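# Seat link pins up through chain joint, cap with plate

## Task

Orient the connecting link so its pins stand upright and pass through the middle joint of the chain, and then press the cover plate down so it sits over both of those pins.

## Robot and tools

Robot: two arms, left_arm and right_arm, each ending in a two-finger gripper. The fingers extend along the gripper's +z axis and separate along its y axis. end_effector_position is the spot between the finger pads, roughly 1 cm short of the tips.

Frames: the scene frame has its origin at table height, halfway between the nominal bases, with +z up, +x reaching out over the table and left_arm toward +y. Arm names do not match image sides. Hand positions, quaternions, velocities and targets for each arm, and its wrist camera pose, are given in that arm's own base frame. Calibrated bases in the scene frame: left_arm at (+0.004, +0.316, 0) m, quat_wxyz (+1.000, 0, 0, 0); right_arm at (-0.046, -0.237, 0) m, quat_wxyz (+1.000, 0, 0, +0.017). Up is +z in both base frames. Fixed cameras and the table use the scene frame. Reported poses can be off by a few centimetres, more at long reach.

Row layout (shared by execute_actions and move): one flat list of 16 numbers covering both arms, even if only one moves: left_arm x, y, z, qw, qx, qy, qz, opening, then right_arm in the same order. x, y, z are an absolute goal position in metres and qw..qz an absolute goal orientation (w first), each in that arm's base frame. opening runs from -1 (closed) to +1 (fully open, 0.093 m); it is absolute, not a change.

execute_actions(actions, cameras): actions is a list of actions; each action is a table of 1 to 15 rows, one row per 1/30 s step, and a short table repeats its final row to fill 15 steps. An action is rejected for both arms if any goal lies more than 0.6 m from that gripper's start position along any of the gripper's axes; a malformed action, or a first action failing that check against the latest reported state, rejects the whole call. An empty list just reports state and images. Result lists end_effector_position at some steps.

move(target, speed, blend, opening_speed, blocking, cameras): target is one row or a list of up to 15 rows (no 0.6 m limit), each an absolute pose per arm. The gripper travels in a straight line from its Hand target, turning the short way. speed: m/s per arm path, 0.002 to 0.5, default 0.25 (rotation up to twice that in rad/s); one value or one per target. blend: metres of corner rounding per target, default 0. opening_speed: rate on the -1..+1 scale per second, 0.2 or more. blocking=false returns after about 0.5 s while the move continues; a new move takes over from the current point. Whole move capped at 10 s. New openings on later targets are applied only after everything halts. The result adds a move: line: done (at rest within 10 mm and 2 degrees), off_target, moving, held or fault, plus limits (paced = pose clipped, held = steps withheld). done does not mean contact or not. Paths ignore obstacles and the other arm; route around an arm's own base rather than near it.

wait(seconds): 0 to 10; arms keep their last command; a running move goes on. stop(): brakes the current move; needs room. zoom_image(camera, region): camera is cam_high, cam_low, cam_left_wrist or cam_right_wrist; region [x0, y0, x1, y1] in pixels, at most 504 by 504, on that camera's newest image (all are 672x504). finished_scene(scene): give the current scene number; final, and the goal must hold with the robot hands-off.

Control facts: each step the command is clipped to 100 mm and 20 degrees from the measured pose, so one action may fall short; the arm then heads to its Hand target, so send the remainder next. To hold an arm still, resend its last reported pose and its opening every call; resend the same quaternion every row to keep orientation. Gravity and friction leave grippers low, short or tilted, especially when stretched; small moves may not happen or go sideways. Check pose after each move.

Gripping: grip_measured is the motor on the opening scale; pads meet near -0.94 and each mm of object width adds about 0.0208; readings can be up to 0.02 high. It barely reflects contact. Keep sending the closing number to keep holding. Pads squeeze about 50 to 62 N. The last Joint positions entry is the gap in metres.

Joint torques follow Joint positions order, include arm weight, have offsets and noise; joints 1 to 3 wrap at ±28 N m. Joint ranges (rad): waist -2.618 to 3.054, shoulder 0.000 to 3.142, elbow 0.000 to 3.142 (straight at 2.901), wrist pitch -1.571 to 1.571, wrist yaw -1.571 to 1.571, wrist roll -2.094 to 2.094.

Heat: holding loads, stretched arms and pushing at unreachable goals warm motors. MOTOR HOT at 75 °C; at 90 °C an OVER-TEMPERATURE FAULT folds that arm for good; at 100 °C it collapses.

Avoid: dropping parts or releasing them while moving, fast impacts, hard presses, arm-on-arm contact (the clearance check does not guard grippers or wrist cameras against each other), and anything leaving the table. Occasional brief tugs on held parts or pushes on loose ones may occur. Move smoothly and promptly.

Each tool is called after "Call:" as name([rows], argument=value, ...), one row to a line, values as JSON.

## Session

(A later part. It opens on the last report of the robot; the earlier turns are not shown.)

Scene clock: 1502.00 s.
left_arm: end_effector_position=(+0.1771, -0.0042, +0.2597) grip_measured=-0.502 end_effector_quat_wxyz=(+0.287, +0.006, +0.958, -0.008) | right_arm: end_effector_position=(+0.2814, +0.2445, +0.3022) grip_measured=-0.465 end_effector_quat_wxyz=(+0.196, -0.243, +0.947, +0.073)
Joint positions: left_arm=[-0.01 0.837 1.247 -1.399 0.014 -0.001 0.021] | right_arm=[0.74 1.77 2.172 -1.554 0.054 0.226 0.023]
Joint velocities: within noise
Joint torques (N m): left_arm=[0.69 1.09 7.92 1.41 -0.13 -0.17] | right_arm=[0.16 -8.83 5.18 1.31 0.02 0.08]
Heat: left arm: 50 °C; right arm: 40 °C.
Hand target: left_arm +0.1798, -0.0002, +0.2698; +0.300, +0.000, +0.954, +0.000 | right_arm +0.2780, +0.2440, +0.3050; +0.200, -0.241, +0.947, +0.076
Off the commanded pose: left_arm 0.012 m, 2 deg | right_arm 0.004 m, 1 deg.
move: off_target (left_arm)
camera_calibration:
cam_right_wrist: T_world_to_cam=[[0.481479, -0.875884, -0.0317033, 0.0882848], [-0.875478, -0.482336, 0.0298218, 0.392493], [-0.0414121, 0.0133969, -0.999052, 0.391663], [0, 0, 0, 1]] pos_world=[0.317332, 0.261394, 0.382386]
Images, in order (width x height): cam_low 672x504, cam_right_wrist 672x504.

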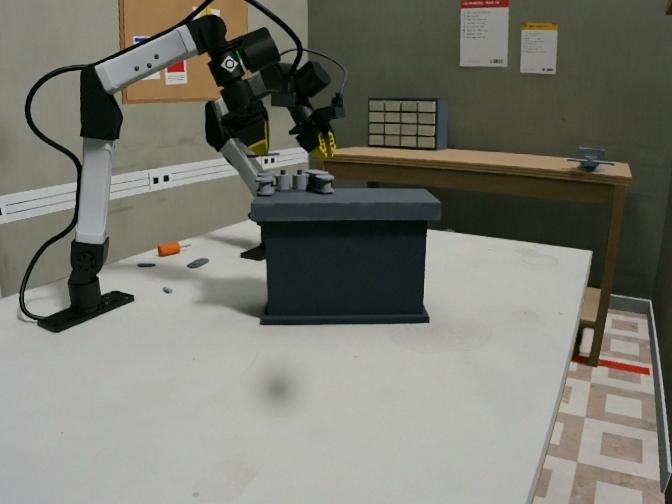

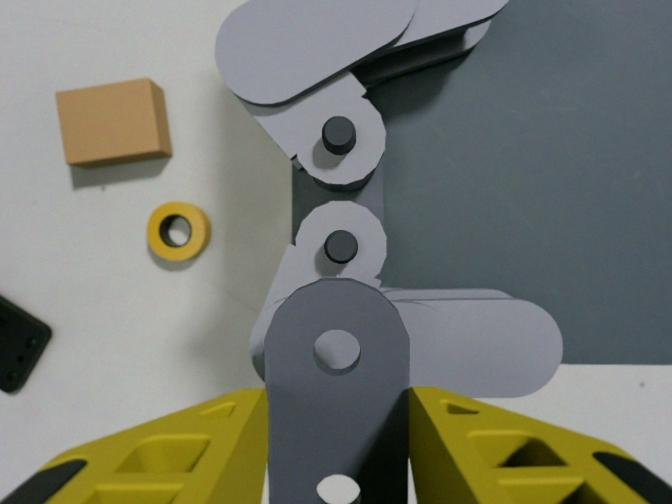

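Call:
move([
  [0.18,0.0,0.27,0.3,0,0.954,0,-0.5, 0.3255,0.2705,0.290,0.187,-0.2415,0.9495,0.0756,-0.6],
], speed=0.06, cameras=["cam_right_wrist","cam_low"])

Call:
zoom_image(camera="cam_low", region=[250, 140, 360, 210])

Call:
zoom_image(camera="cam_right_wrist", region=[230, 260, 450, 504])

Scene clock: 1550.57 s.
left_arm: end_effector_position=(+0.1771, -0.0042, +0.2597) grip_measured=-0.502 end_effector_quat_wxyz=(+0.287, +0.006, +0.958, -0.008) | right_arm: end_effector_position=(+0.3239, +0.2709, +0.2903) grip_measured=-0.465 end_effector_quat_wxyz=(+0.199, -0.240, +0.947, +0.077)
Joint positions: left_arm=[-0.01 0.837 1.247 -1.399 0.014 -0.001 0.021] | right_arm=[0.712 1.964 2.376 -1.554 0.039 0.208 0.023]
Joint velocities: within noise
Joint torques (N m): left_arm=[0.69 1.09 7.94 1.41 -0.14 -0.18] | right_arm=[-1.03 -7.99 7.6 1.17 -0.07 -0.07]
Heat: left arm: 48 °C; right arm: 45 °C.
Hand target: left_arm +0.1798, -0.0002, +0.2698; +0.300, +0.000, +0.954, +0.000 | right_arm +0.3253, +0.2704, +0.2897; +0.195, -0.241, +0.947, +0.079
Off the commanded pose: left_arm 0.012 m, 2 deg | right_arm 0.002 m, 1 deg.
joint sent to its limit (right arm) — joint 4 (wrist pitch), lower limit. The joint targets still meet the commanded pose.
move: off_target (left_arm)
camera_calibration:
cam_right_wrist: T_world_to_cam=[[0.477053, -0.877986, -0.0395107, 0.0948498], [-0.878048, -0.478072, 0.021901, 0.44485], [-0.0381177, 0.0242443, -0.998979, 0.37716], [0, 0, 0, 1]] pos_world=[0.359728, 0.286803, 0.370779]
Images, in order (width x height): cam_low 672x504, cam_right_wrist 672x504.

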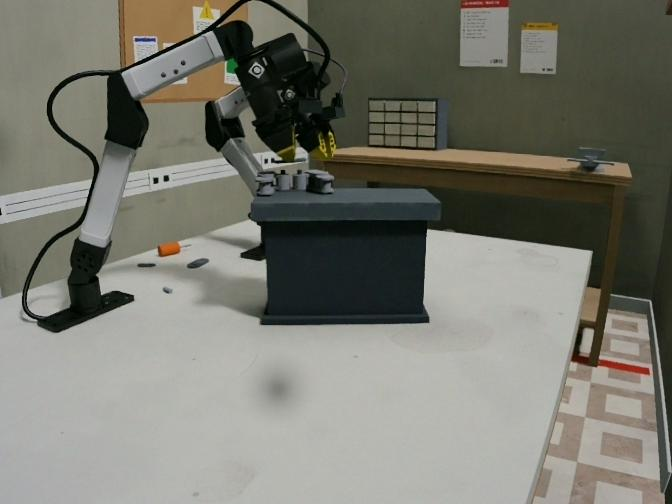

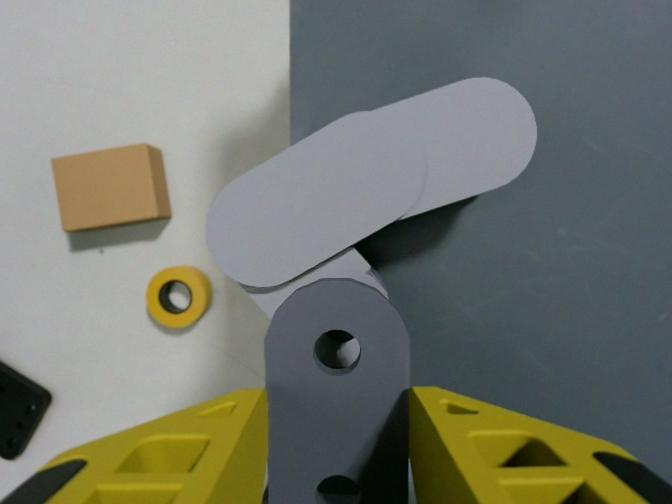

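Scaled by 4.582 from the camera's 672x504 image, which has a finer 960x720 frame.

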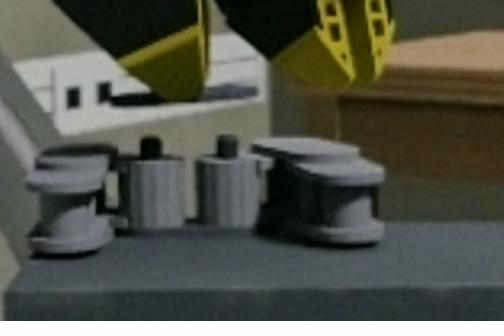

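Scaled by 2.066 from the camera's 672x504 image, which has a finer 960x720 frame.

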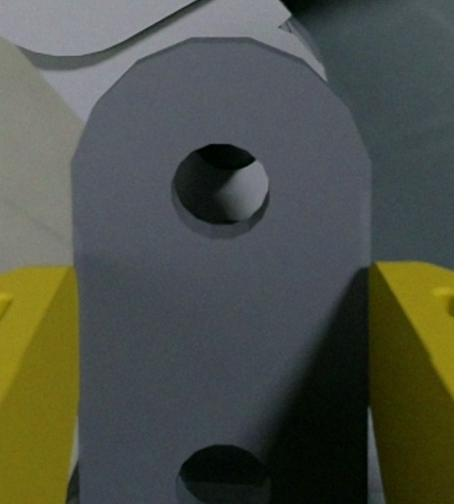

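Call:
move([
  [0.18,0.0,0.27,0.3,0,0.954,0,-0.5, 0.3270,0.2714,0.281,0.180,-0.2415,0.9505,0.0740,-0.6],
], speed=0.04, cameras=["cam_right_wrist","cam_low"])

Call:
zoom_image(camera="cam_low", region=[250, 140, 360, 210])

Call:
zoom_image(camera="cam_right_wrist", region=[230, 260, 450, 504])

Scene clock: 1576.83 s.
left_arm: end_effector_position=(+0.1771, -0.0042, +0.2597) grip_measured=-0.502 end_effector_quat_wxyz=(+0.287, +0.006, +0.958, -0.008) | right_arm: end_effector_position=(+0.3251, +0.2729, +0.2854) grip_measured=-0.465 end_effector_quat_wxyz=(+0.193, -0.241, +0.948, +0.076)
Joint positions: left_arm=[-0.01 0.837 1.247 -1.399 0.014 -0.001 0.021] | right_arm=[0.712 1.976 2.376 -1.554 0.035 0.207 0.023]
Joint velocities: within noise
Joint torques (N m): left_arm=[0.69 1.09 7.92 1.41 -0.14 -0.17] | right_arm=[-1.13 -7.97 6.67 1.11 -0.07 -0.11]
Heat: left arm: 48 °C; right arm: 43 °C.
Hand target: left_arm +0.1798, -0.0002, +0.2698; +0.300, +0.000, +0.954, +0.000 | right_arm +0.3268, +0.2713, +0.2809; +0.184, -0.241, +0.950, +0.076
Off the commanded pose: left_arm 0.012 m, 2 deg | right_arm 0.005 m, 2 deg.
joint sent to its limit (right arm) — joint 4 (wrist pitch), lower limit. The joint targets still meet the commanded pose.
move: off_target (left_arm)
camera_calibration:
cam_right_wrist: T_world_to_cam=[[0.478714, -0.877043, -0.0403503, 0.0952413], [-0.876563, -0.480043, 0.0345971, 0.443331], [-0.049713, 0.0188075, -0.998586, 0.377355], [0, 0, 0, 1]] pos_world=[0.361773, 0.289251, 0.365327]
Images, in order (width x height): cam_low 672x504, cam_right_wrist 672x504.

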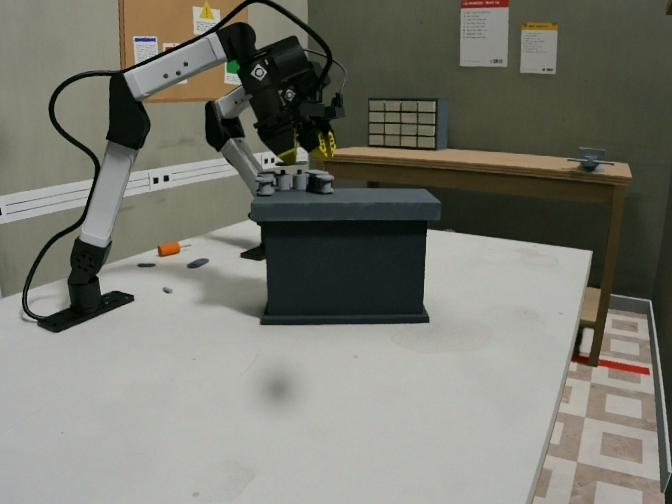

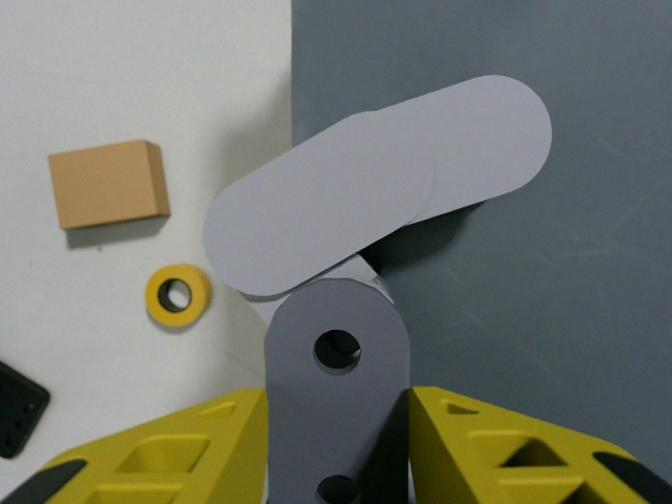

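Scaled by 4.582 from the camera's 672x504 image, which has a finer 960x720 frame.

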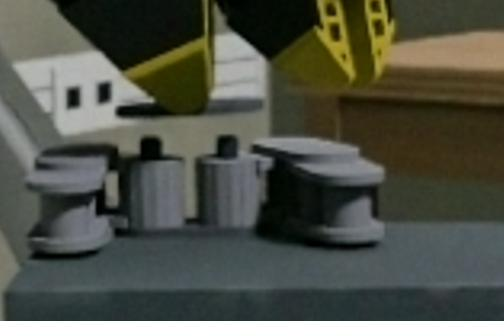

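Scaled by 2.066 from the camera's 672x504 image, which has a finer 960x720 frame.

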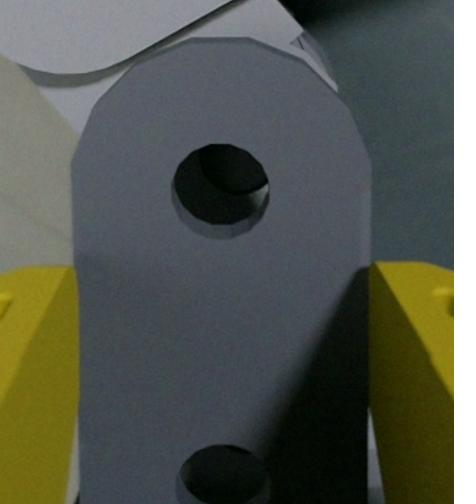

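Call:
move([
  [0.18,0.0,0.27,0.3,0,0.954,0,-0.5, 0.3292,0.2700,0.279,0.180,-0.2415,0.9505,0.0740,-0.6],
], speed=0.04, cameras=["cam_right_wrist","cam_low"])

Call:
zoom_image(camera="cam_right_wrist", region=[230, 260, 450, 504])

Scene clock: 1586.83 s.
left_arm: end_effector_position=(+0.1771, -0.0041, +0.2597) grip_measured=-0.502 end_effector_quat_wxyz=(+0.287, +0.006, +0.958, -0.008) | right_arm: end_effector_position=(+0.3273, +0.2702, +0.2853) grip_measured=-0.465 end_effector_quat_wxyz=(+0.193, -0.239, +0.948, +0.076)
Joint positions: left_arm=[-0.01 0.837 1.247 -1.399 0.014 -0.001 0.021] | right_arm=[0.703 1.976 2.376 -1.554 0.032 0.202 0.023]
Joint velocities: within noise
Joint torques (N m): left_arm=[0.69 1.07 7.95 1.41 -0.13 -0.18] | right_arm=[-0.95 -7.66 6.63 1.14 -0.09 -0.08]
Heat: left arm: 48 °C; right arm: 43 °C.
Hand target: left_arm +0.1798, -0.0001, +0.2698; +0.300, +0.000, +0.954, +0.000 | right_arm +0.3290, +0.2699, +0.2790; +0.182, -0.242, +0.950, +0.075
Off the commanded pose: left_arm 0.011 m, 2 deg | right_arm 0.007 m, 2 deg.
joint sent to its limit (right arm) — joint 4 (wrist pitch), lower limit. The joint targets still meet the commanded pose.
move: off_target (left_arm)
camera_calibration:
cam_right_wrist: T_world_to_cam=[[0.476207, -0.878403, -0.0404324, 0.0930833], [-0.877917, -0.477546, 0.0348119, 0.443698], [-0.0498872, 0.0189186, -0.998576, 0.377524], [0, 0, 0, 1]] pos_world=[0.364037, 0.286509, 0.365304]
Images, in order (width x height): cam_low 672x504, cam_right_wrist 672x504.

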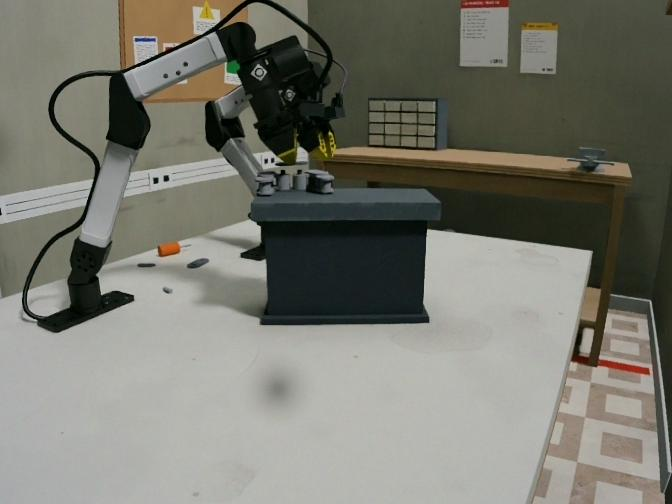

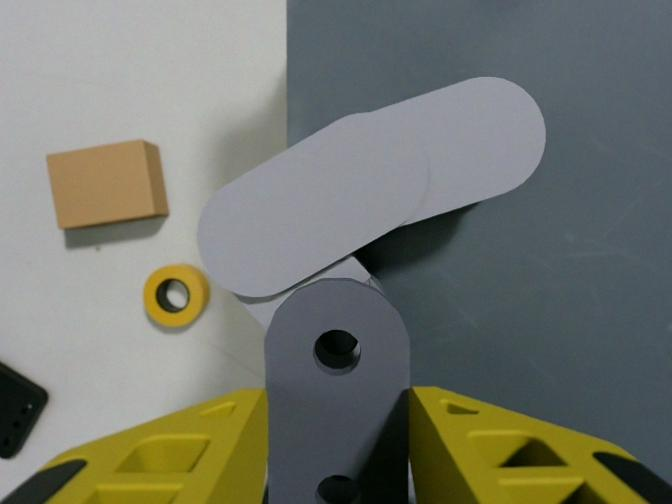

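Scaled by 2.066 from the camera's 672x504 image, which has a finer 960x720 frame.

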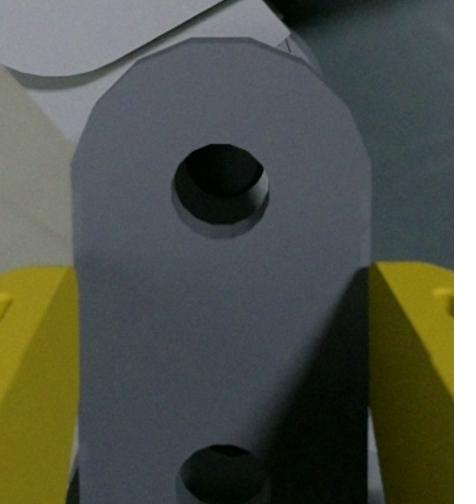

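Call:
zoom_image(camera="cam_right_wrist", region=[290, 440, 390, 504])

Call:
zoom_image(camera="cam_right_wrist", region=[290, 310, 390, 390])

Call:
zoom_image(camera="cam_low", region=[250, 140, 360, 210])

Scaled by 5.040 from the camera's 672x504 image, which has a finer 960x720 frame.

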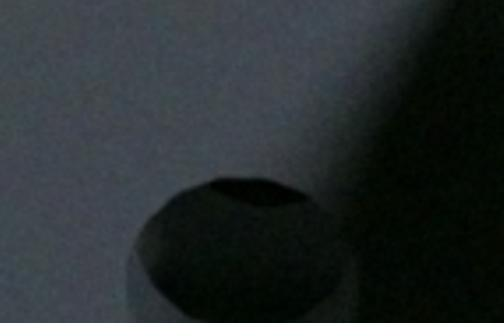

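Scaled by 5.040 from the camera's 672x504 image, which has a finer 960x720 frame.

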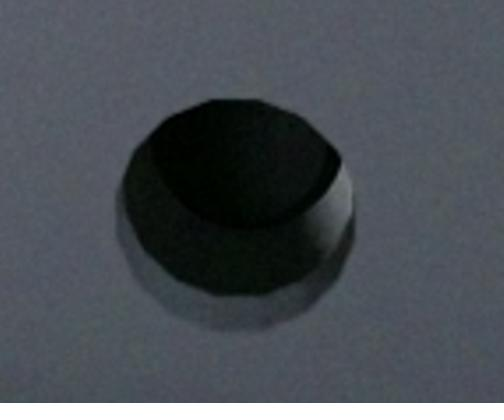

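Scaled by 4.582 from the camera's 672x504 image, which has a finer 960x720 frame.

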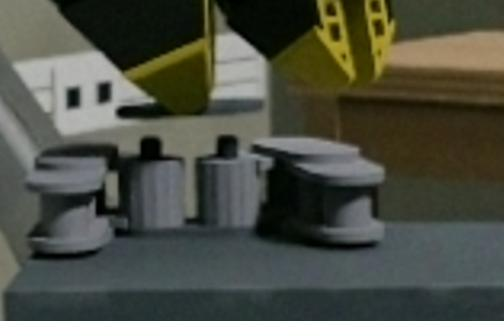

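Call:
move([
  [0.18,0.0,0.27,0.3,0,0.954,0,-0.5, 0.3288,0.2698,0.272,0.175,-0.2415,0.9515,0.0735,-0.6],
], speed=0.04, cameras=["cam_right_wrist","cam_low"])

Call:
zoom_image(camera="cam_right_wrist", region=[290, 440, 390, 504])

Call:
zoom_image(camera="cam_right_wrist", region=[290, 310, 390, 390])

Call:
zoom_image(camera="cam_low", region=[250, 140, 360, 210])

Scene clock: 1625.83 s.
left_arm: end_effector_position=(+0.1771, -0.0041, +0.2597) grip_measured=-0.502 end_effector_quat_wxyz=(+0.287, +0.006, +0.958, -0.008) | right_arm: end_effector_position=(+0.3258, +0.2692, +0.2780) grip_measured=-0.465 end_effector_quat_wxyz=(+0.182, -0.240, +0.951, +0.072)
Joint positions: left_arm=[-0.01 0.837 1.247 -1.399 0.014 -0.001 0.021] | right_arm=[0.702 1.976 2.352 -1.554 0.029 0.201 0.023]
Joint velocities: within noise
Joint torques (N m): left_arm=[0.7 1.07 7.94 1.41 -0.14 -0.17] | right_arm=[-0.96 -8.57 5.41 1.32 -0.1 -0.07]
Heat: left arm: 48 °C; right arm: 43 °C.
Hand target: left_arm +0.1798, -0.0001, +0.2698; +0.300, +0.000, +0.954, +0.000 | right_arm +0.3287, +0.2698, +0.2721; +0.175, -0.241, +0.952, +0.074
Off the commanded pose: left_arm 0.011 m, 2 deg | right_arm 0.007 m, 1 deg.
move: off_target (left_arm)
camera_calibration:
cam_right_wrist: T_world_to_cam=[[0.476006, -0.878589, -0.0387264, 0.0922115], [-0.876598, -0.477545, 0.0593835, 0.434883], [-0.0706673, 0.00568059, -0.997484, 0.38018], [0, 0, 0, 1]] pos_world=[0.36419, 0.286532, 0.35697]
Images, in order (width x height): cam_low 672x504, cam_right_wrist 672x504.

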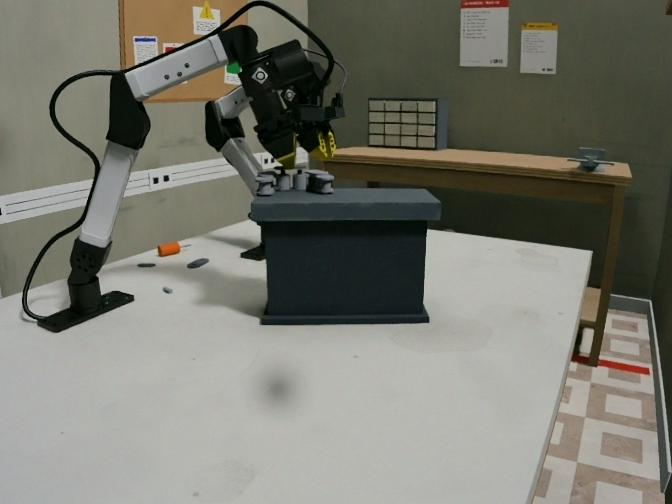

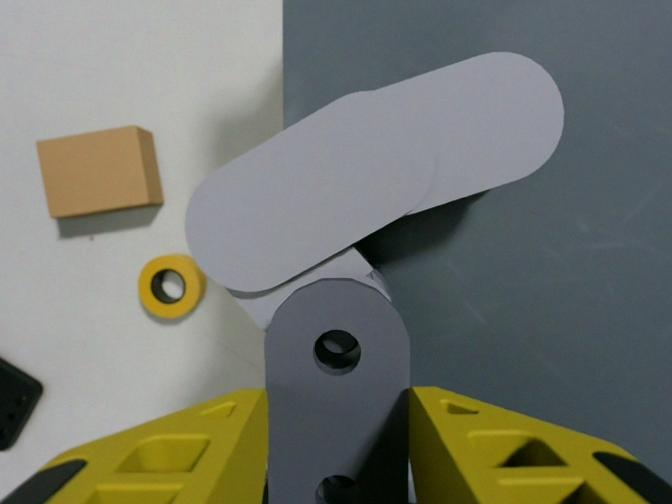

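Scaled by 5.040 from the camera's 672x504 image, which has a finer 960x720 frame.

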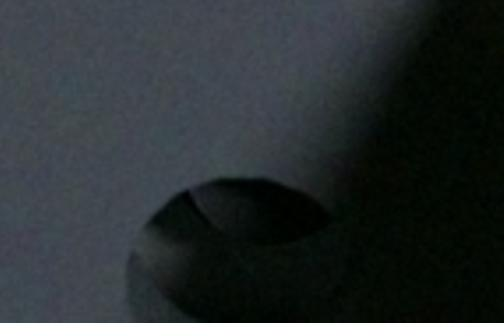

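Scaled by 5.040 from the camera's 672x504 image, which has a finer 960x720 frame.

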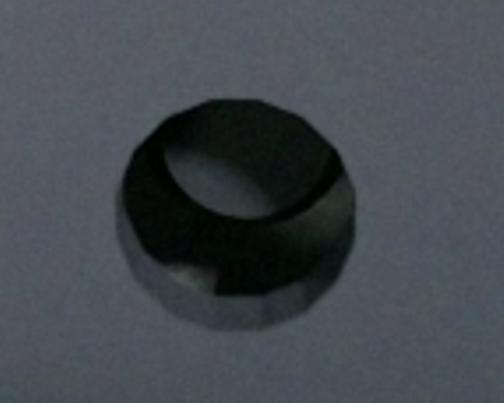

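Scaled by 4.582 from the camera's 672x504 image, which has a finer 960x720 frame.

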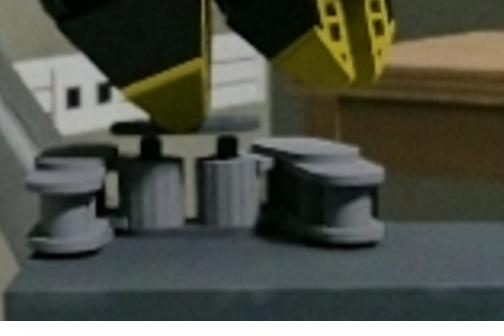

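Call:
move([
  [0.18,0.0,0.27,0.3,0,0.954,0,-0.5, 0.3308,0.2704,0.272,0.175,-0.2425,0.9515,0.0745,-0.6],
], speed=0.04, cameras=["cam_right_wrist","cam_low"])

Call:
zoom_image(camera="cam_right_wrist", region=[290, 440, 390, 504])

Call:
zoom_image(camera="cam_right_wrist", region=[290, 310, 390, 390])

Call:
zoom_image(camera="cam_low", region=[250, 140, 360, 210])

Scene clock: 1646.07 s.
left_arm: end_effector_position=(+0.1771, -0.0041, +0.2597) grip_measured=-0.502 end_effector_quat_wxyz=(+0.287, +0.006, +0.958, -0.008) | right_arm: end_effector_position=(+0.3264, +0.2684, +0.2780) grip_measured=-0.465 end_effector_quat_wxyz=(+0.181, -0.241, +0.951, +0.073)
Joint positions: left_arm=[-0.01 0.837 1.247 -1.399 0.014 -0.001 0.021] | right_arm=[0.698 1.976 2.352 -1.554 0.026 0.197 0.023]
Joint velocities: within noise
Joint torques (N m): left_arm=[0.69 1.07 7.92 1.41 -0.13 -0.18] | right_arm=[-1.06 -7.83 6.38 1.3 -0.11 -0.03]
Heat: left arm: 48 °C; right arm: 44 °C.
Hand target: left_arm +0.1798, -0.0001, +0.2698; +0.300, +0.000, +0.954, +0.000 | right_arm +0.3307, +0.2703, +0.2721; +0.175, -0.242, +0.951, +0.075
Off the commanded pose: left_arm 0.011 m, 2 deg | right_arm 0.008 m, 1 deg.
move: off_target (left_arm)
camera_calibration:
cam_right_wrist: T_world_to_cam=[[0.477386, -0.877788, -0.0398924, 0.0909507], [-0.875776, -0.479006, 0.0597364, 0.435086], [-0.0715446, 0.00641951, -0.997417, 0.380283], [0, 0, 0, 1]] pos_world=[0.364827, 0.285803, 0.356938]
Images, in order (width x height): cam_low 672x504, cam_right_wrist 672x504.

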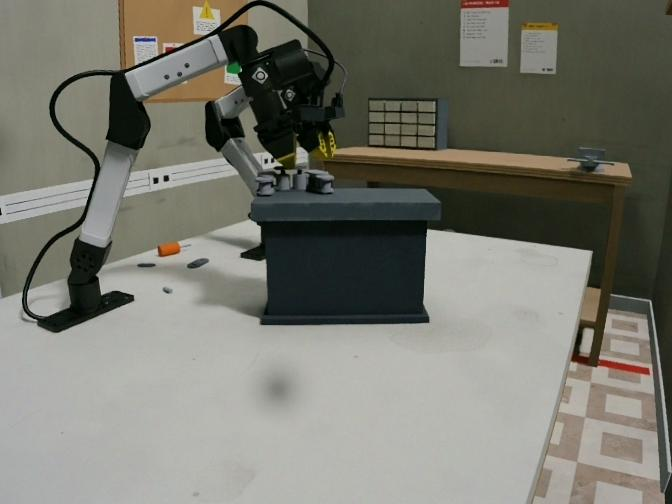

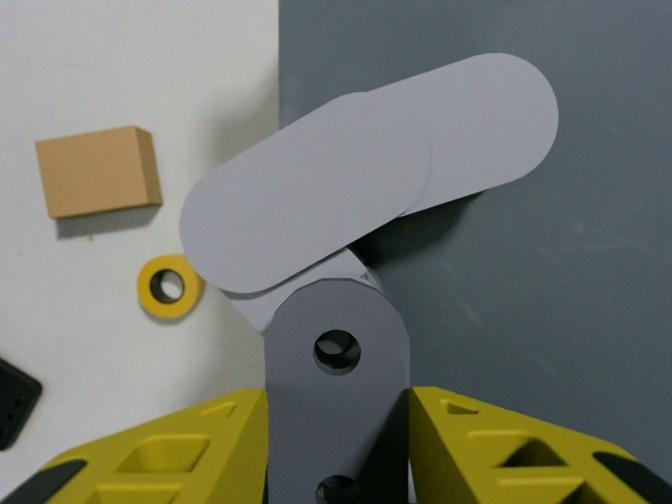

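Scaled by 5.040 from the camera's 672x504 image, which has a finer 960x720 frame.

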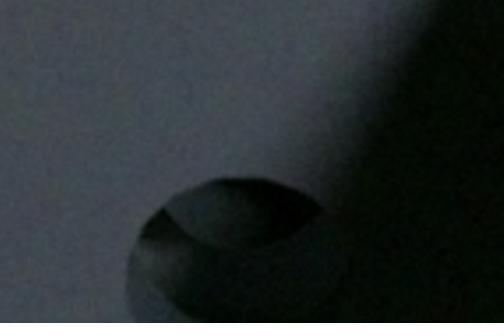

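Scaled by 5.040 from the camera's 672x504 image, which has a finer 960x720 frame.

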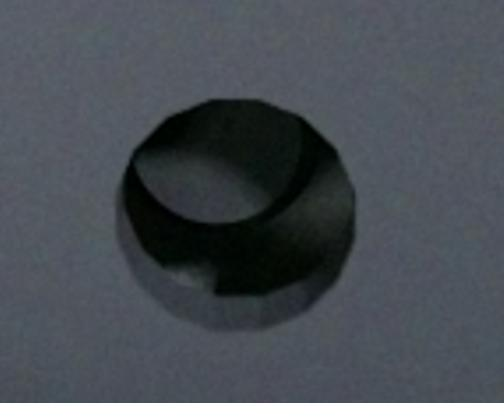

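Scaled by 4.582 from the camera's 672x504 image, which has a finer 960x720 frame.

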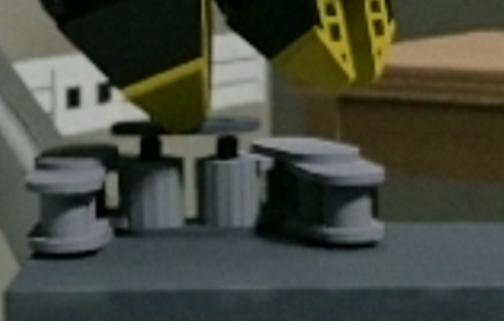

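Call:
move([
  [0.18,0.0,0.27,0.3,0,0.954,0,-0.5, 0.3345,0.2745,0.275,0.175,-0.2425,0.9515,0.0745,-0.6],
], speed=0.04, cameras=["cam_right_wrist","cam_low"])

Call:
zoom_image(camera="cam_right_wrist", region=[290, 440, 390, 504])

Call:
zoom_image(camera="cam_right_wrist", region=[290, 310, 390, 390])

Call:
zoom_image(camera="cam_low", region=[250, 140, 360, 210])

Scene clock: 1659.97 s.
left_arm: end_effector_position=(+0.1771, -0.0041, +0.2597) grip_measured=-0.502 end_effector_quat_wxyz=(+0.287, +0.006, +0.958, -0.008) | right_arm: end_effector_position=(+0.3320, +0.2735, +0.2763) grip_measured=-0.465 end_effector_quat_wxyz=(+0.182, -0.241, +0.950, +0.074)
Joint positions: left_arm=[-0.01 0.837 1.247 -1.399 0.014 -0.001 0.021] | right_arm=[0.698 2.009 2.392 -1.559 0.024 0.197 0.023]
Joint velocities: within noise
Joint torques (N m): left_arm=[0.69 1.09 7.92 1.42 -0.14 -0.17] | right_arm=[-0.81 -8.2 7.56 1.11 -0.01 -0.03]
Heat: left arm: 48 °C; right arm: 44 °C.
Hand target: left_arm +0.1798, -0.0001, +0.2698; +0.300, +0.000, +0.954, +0.000 | right_arm +0.3343, +0.2744, +0.2748; +0.179, -0.242, +0.950, +0.077
Off the commanded pose: left_arm 0.011 m, 2 deg | right_arm 0.003 m, 1 deg.
joint sent to its limit (right arm) — joint 4 (wrist pitch), lower limit. The joint targets still meet the commanded pose.
move: off_target (left_arm)
camera_calibration:
cam_right_wrist: T_world_to_cam=[[0.478271, -0.87722, -0.0417321, 0.0926959], [-0.875415, -0.479998, 0.0570055, 0.443446], [-0.0700378, 0.0092689, -0.997501, 0.377661], [0, 0, 0, 1]] pos_world=[0.370317, 0.290668, 0.355307]
Images, in order (width x height): cam_low 672x504, cam_right_wrist 672x504.

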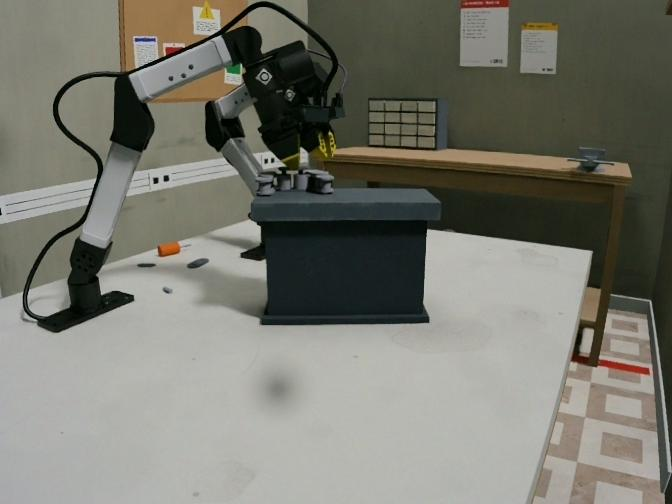

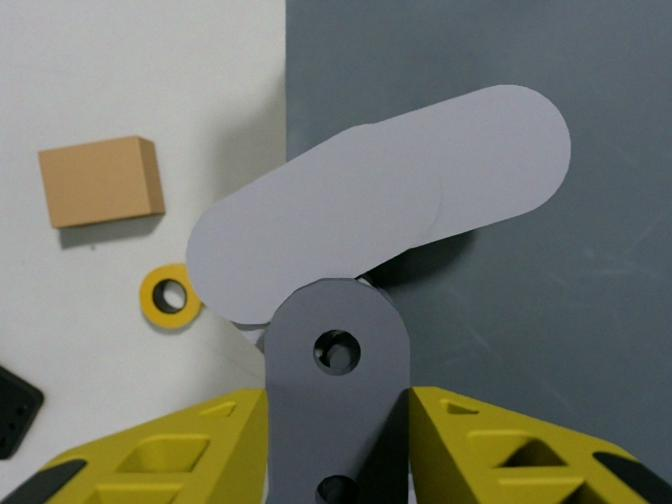

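Scaled by 5.040 from the camera's 672x504 image, which has a finer 960x720 frame.

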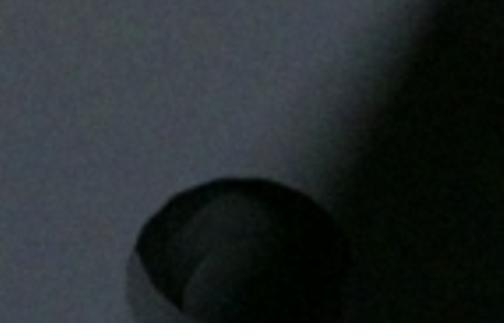

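Scaled by 5.040 from the camera's 672x504 image, which has a finer 960x720 frame.

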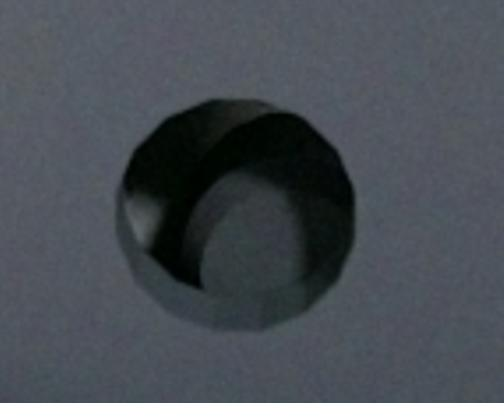

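Scaled by 4.582 from the camera's 672x504 image, which has a finer 960x720 frame.

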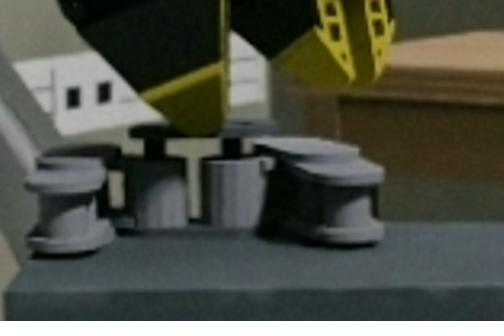

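Call:
move([
  [0.18,0.0,0.27,0.3,0,0.954,0,-0.5, 0.3335,0.2740,0.292,0.175,-0.2425,0.9515,0.0745,-0.6],
  [0.18,0.0,0.27,0.3,0,0.954,0,-0.5, 0.3150,0.2635,0.292,0.175,-0.2425,0.9515,0.0745,-0.6],
  [0.18,0.0,0.27,0.3,0,0.954,0,-0.5, 0.3323,0.2726,0.284,0.175,-0.2425,0.9515,0.0745,-0.6],
], speed=0.06, cameras=["cam_right_wrist","cam_low"])

Call:
zoom_image(camera="cam_right_wrist", region=[290, 440, 390, 504])

Call:
zoom_image(camera="cam_right_wrist", region=[290, 310, 390, 390])

Call:
zoom_image(camera="cam_low", region=[250, 140, 360, 210])

Scene clock: 1686.67 s.
left_arm: end_effector_position=(+0.1771, -0.0041, +0.2597) grip_measured=-0.502 end_effector_quat_wxyz=(+0.287, +0.006, +0.958, -0.008) | right_arm: end_effector_position=(+0.3299, +0.2717, +0.2840) grip_measured=-0.465 end_effector_quat_wxyz=(+0.191, -0.241, +0.948, +0.078)
Joint positions: left_arm=[-0.01 0.837 1.247 -1.399 0.014 -0.001 0.021] | right_arm=[0.698 1.992 2.396 -1.56 0.024 0.197 0.023]
Joint velocities: within noise
Joint torques (N m): left_arm=[0.69 1.07 7.92 1.41 -0.14 -0.17] | right_arm=[-0.77 -8.2 7.56 1.15 -0.06 -0.09]
Heat: left arm: 48 °C; right arm: 43 °C.
Hand target: left_arm +0.1798, -0.0001, +0.2698; +0.300, +0.000, +0.954, +0.000 | right_arm +0.3321, +0.2725, +0.2837; +0.189, -0.242, +0.948, +0.081
Off the commanded pose: left_arm 0.011 m, 2 deg | right_arm 0.003 m, 2 deg.
joint sent to its limit (right arm) — joint 4 (wrist pitch), lower limit. The joint targets still meet the commanded pose.
move: off_target (left_arm)
camera_calibration:
cam_right_wrist: T_world_to_cam=[[0.478908, -0.876685, -0.0454979, 0.0931806], [-0.876112, -0.480583, 0.0383216, 0.445957], [-0.0554616, 0.0215087, -0.998229, 0.377358], [0, 0, 0, 1]] pos_world=[0.367012, 0.287893, 0.36384]
Images, in order (width x height): cam_low 672x504, cam_right_wrist 672x504.

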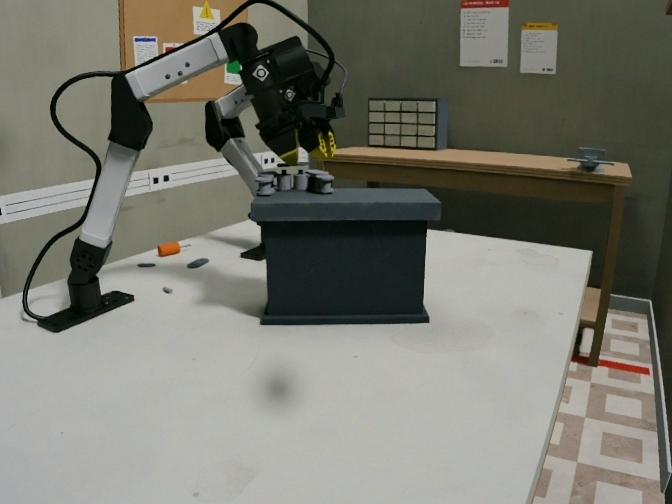

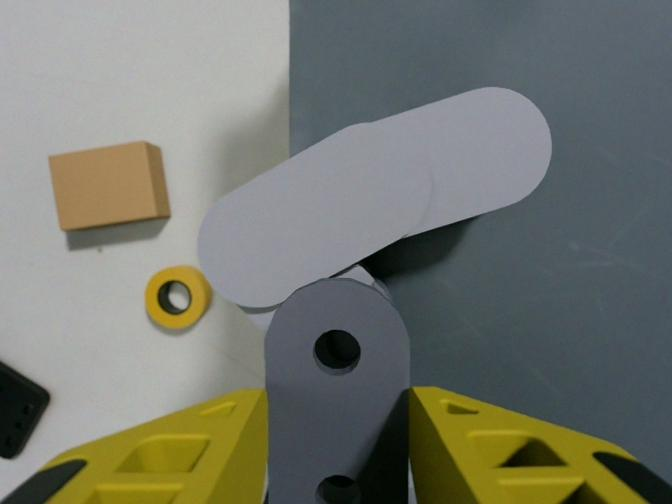

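Scaled by 5.040 from the camera's 672x504 image, which has a finer 960x720 frame.

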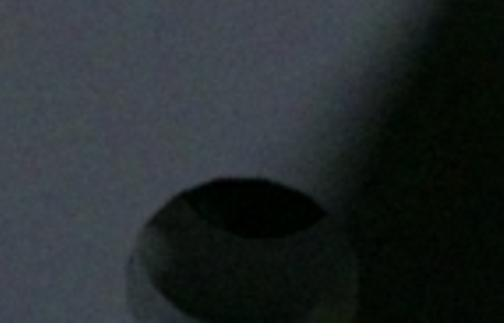

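Scaled by 5.040 from the camera's 672x504 image, which has a finer 960x720 frame.

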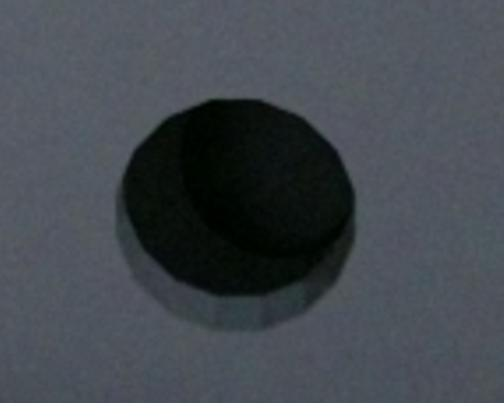

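Scaled by 4.582 from the camera's 672x504 image, which has a finer 960x720 frame.

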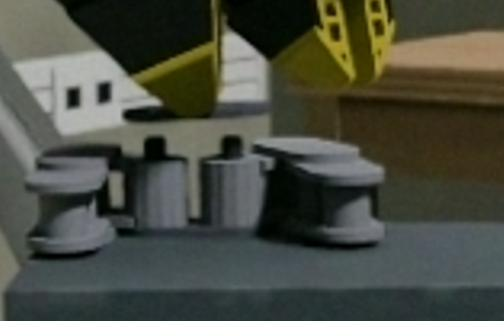

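Call:
move([
  [0.18,0.0,0.27,0.3,0,0.954,0,-0.5, 0.3180,0.2635,0.288,0.1764,-0.2242,0.9562,0.0711,-0.6],
  [0.18,0.0,0.27,0.3,0,0.954,0,-0.5, 0.3160,0.2625,0.279,0.1764,-0.2242,0.9562,0.0711,-0.6],
  [0.18,0.0,0.27,0.3,0,0.954,0,-0.5, 0.3315,0.2711,0.2785,0.1764,-0.2242,0.9562,0.0711,-0.6],
], speed=0.06, cameras=["cam_right_wrist","cam_low"])

Call:
zoom_image(camera="cam_right_wrist", region=[290, 440, 390, 504])

Call:
zoom_image(camera="cam_right_wrist", region=[290, 310, 390, 390])

Call:
zoom_image(camera="cam_low", region=[250, 140, 360, 210])

Scene clock: 1706.73 s.
left_arm: end_effector_position=(+0.1771, -0.0041, +0.2597) grip_measured=-0.502 end_effector_quat_wxyz=(+0.287, +0.006, +0.958, -0.008) | right_arm: end_effector_position=(+0.3289, +0.2708, +0.2787) grip_measured=-0.465 end_effector_quat_wxyz=(+0.182, -0.226, +0.954, +0.077)
Joint positions: left_arm=[-0.01 0.837 1.247 -1.399 0.014 -0.001 0.021] | right_arm=[0.698 1.991 2.376 -1.559 0.024 0.229 0.023]
Joint velocities: within noise
Joint torques (N m): left_arm=[0.68 1.09 7.92 1.41 -0.14 -0.17] | right_arm=[-0.28 -8.13 7.71 1.13 0.09 0.03]
Heat: left arm: 48 °C; right arm: 44 °C.
Hand target: left_arm +0.1798, -0.0001, +0.2698; +0.300, +0.000, +0.954, +0.000 | right_arm +0.3313, +0.2710, +0.2781; +0.182, -0.224, +0.954, +0.074
Off the commanded pose: left_arm 0.011 m, 2 deg | right_arm 0.003 m, 1 deg.
joint sent to its limit (right arm) — joint 4 (wrist pitch), lower limit. The joint targets still meet the commanded pose.
move: off_target (left_arm)
camera_calibration:
cam_right_wrist: T_world_to_cam=[[0.451734, -0.89052, -0.05395, 0.107638], [-0.88895, -0.454408, 0.0572755, 0.436667], [-0.0755203, 0.0220855, -0.9969, 0.37805], [0, 0, 0, 1]] pos_world=[0.368102, 0.285929, 0.357674]
Images, in order (width x height): cam_low 672x504, cam_right_wrist 672x504.

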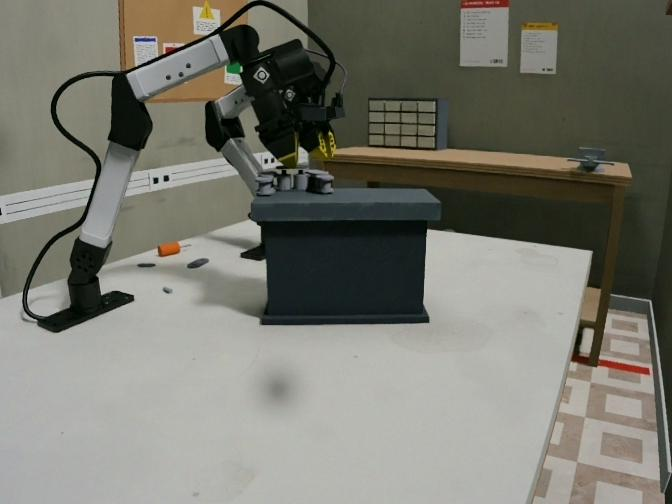

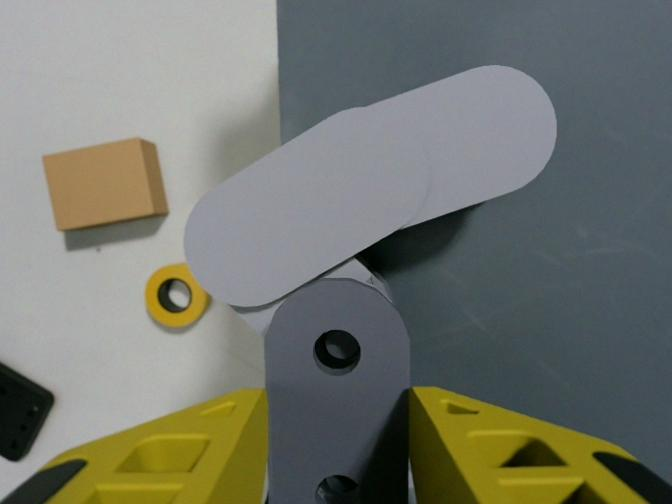

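Scaled by 5.040 from the camera's 672x504 image, which has a finer 960x720 frame.

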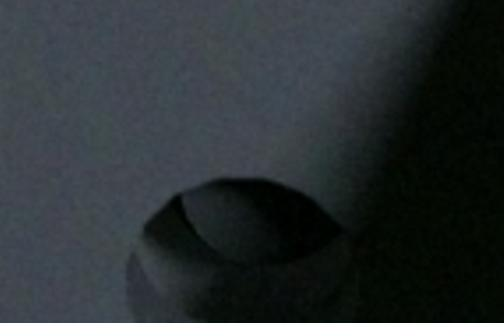

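Scaled by 5.040 from the camera's 672x504 image, which has a finer 960x720 frame.

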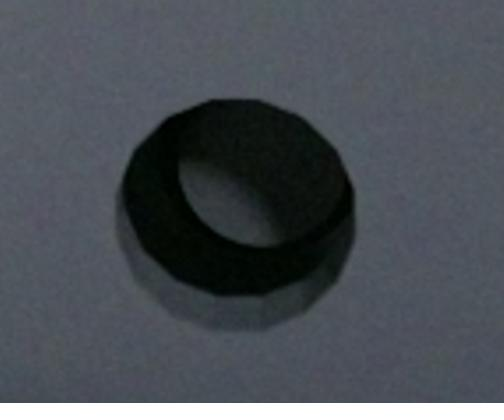

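Scaled by 4.582 from the camera's 672x504 image, which has a finer 960x720 frame.

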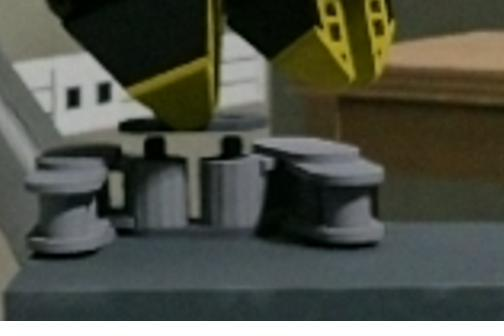

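Call:
move([
  [0.18,0.0,0.27,0.3,0,0.954,0,-0.5, 0.3180,0.2610,0.281,0.1764,-0.2242,0.9562,0.0711,-0.6],
  [0.18,0.0,0.27,0.3,0,0.954,0,-0.5, 0.3324,0.2702,0.2785,0.1764,-0.2242,0.9562,0.0711,-0.6],
], speed=0.06, cameras=["cam_right_wrist","cam_low"])

Call:
zoom_image(camera="cam_right_wrist", region=[290, 440, 390, 504])

Call:
zoom_image(camera="cam_right_wrist", region=[290, 310, 390, 390])

Scene clock: 1748.63 s.
left_arm: end_effector_position=(+0.1771, -0.0041, +0.2597) grip_measured=-0.502 end_effector_quat_wxyz=(+0.287, +0.006, +0.958, -0.008) | right_arm: end_effector_position=(+0.3291, +0.2709, +0.2794) grip_measured=-0.465 end_effector_quat_wxyz=(+0.183, -0.226, +0.954, +0.078)
Joint positions: left_arm=[-0.01 0.837 1.247 -1.399 0.014 -0.001 0.021] | right_arm=[0.698 1.991 2.378 -1.558 0.025 0.229 0.023]
Joint velocities: within noise
Joint torques (N m): left_arm=[0.69 1.07 7.91 1.41 -0.13 -0.17] | right_arm=[-0.83 -8.25 7.61 1.11 0.08 0]
Heat: left arm: 48 °C; right arm: 43 °C.
Hand target: left_arm +0.1798, -0.0001, +0.2698; +0.300, +0.000, +0.954, +0.000 | right_arm +0.3323, +0.2701, +0.2782; +0.183, -0.224, +0.954, +0.074
Off the commanded pose: left_arm 0.011 m, 2 deg | right_arm 0.004 m, 1 deg.
joint sent to its limit (right arm) — joint 4 (wrist pitch), lower limit. The joint targets still meet the commanded pose.
move: off_target (left_arm)
camera_calibration:
cam_right_wrist: T_world_to_cam=[[0.451725, -0.890508, -0.0542135, 0.107736], [-0.889145, -0.454358, 0.0545985, 0.437656], [-0.0732528, 0.0235401, -0.997036, 0.377643], [0, 0, 0, 1]] pos_world=[0.368136, 0.285903, 0.358469]
Images, in order (width x height): cam_low 672x504, cam_right_wrist 672x504.

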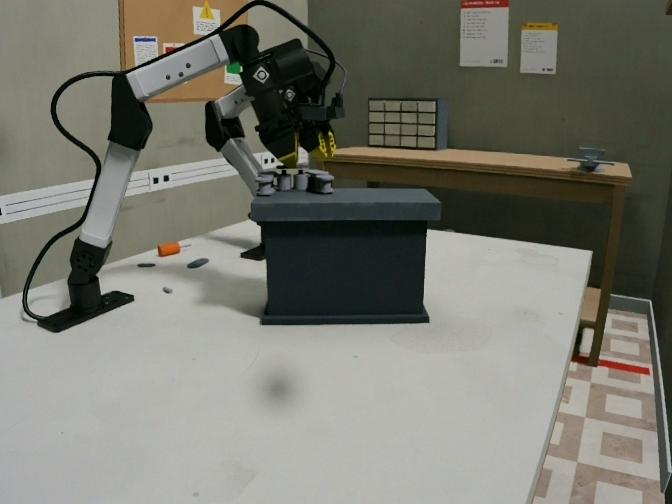

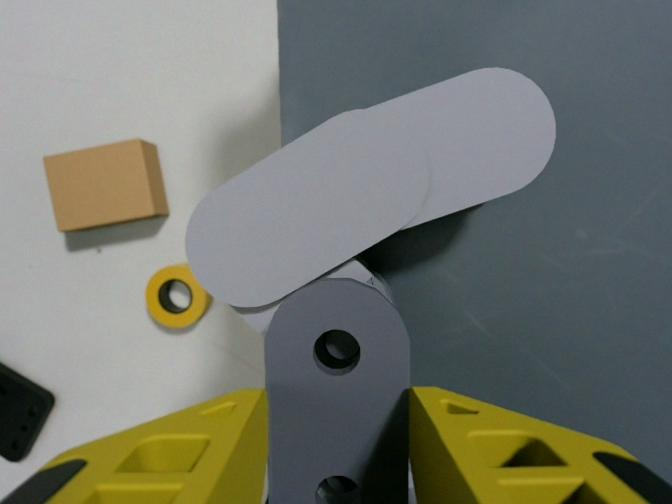

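Scaled by 5.040 from the camera's 672x504 image, which has a finer 960x720 frame.

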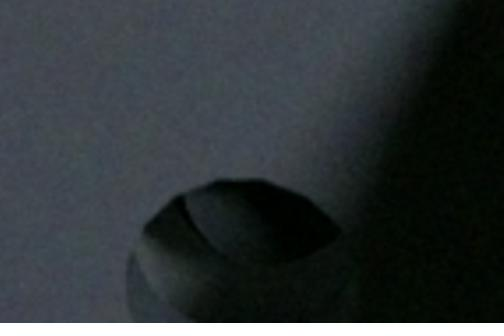

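Scaled by 5.040 from the camera's 672x504 image, which has a finer 960x720 frame.

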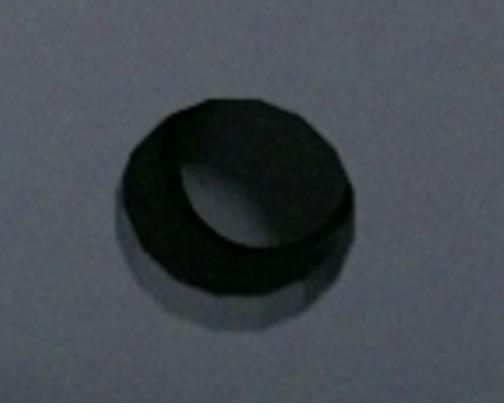

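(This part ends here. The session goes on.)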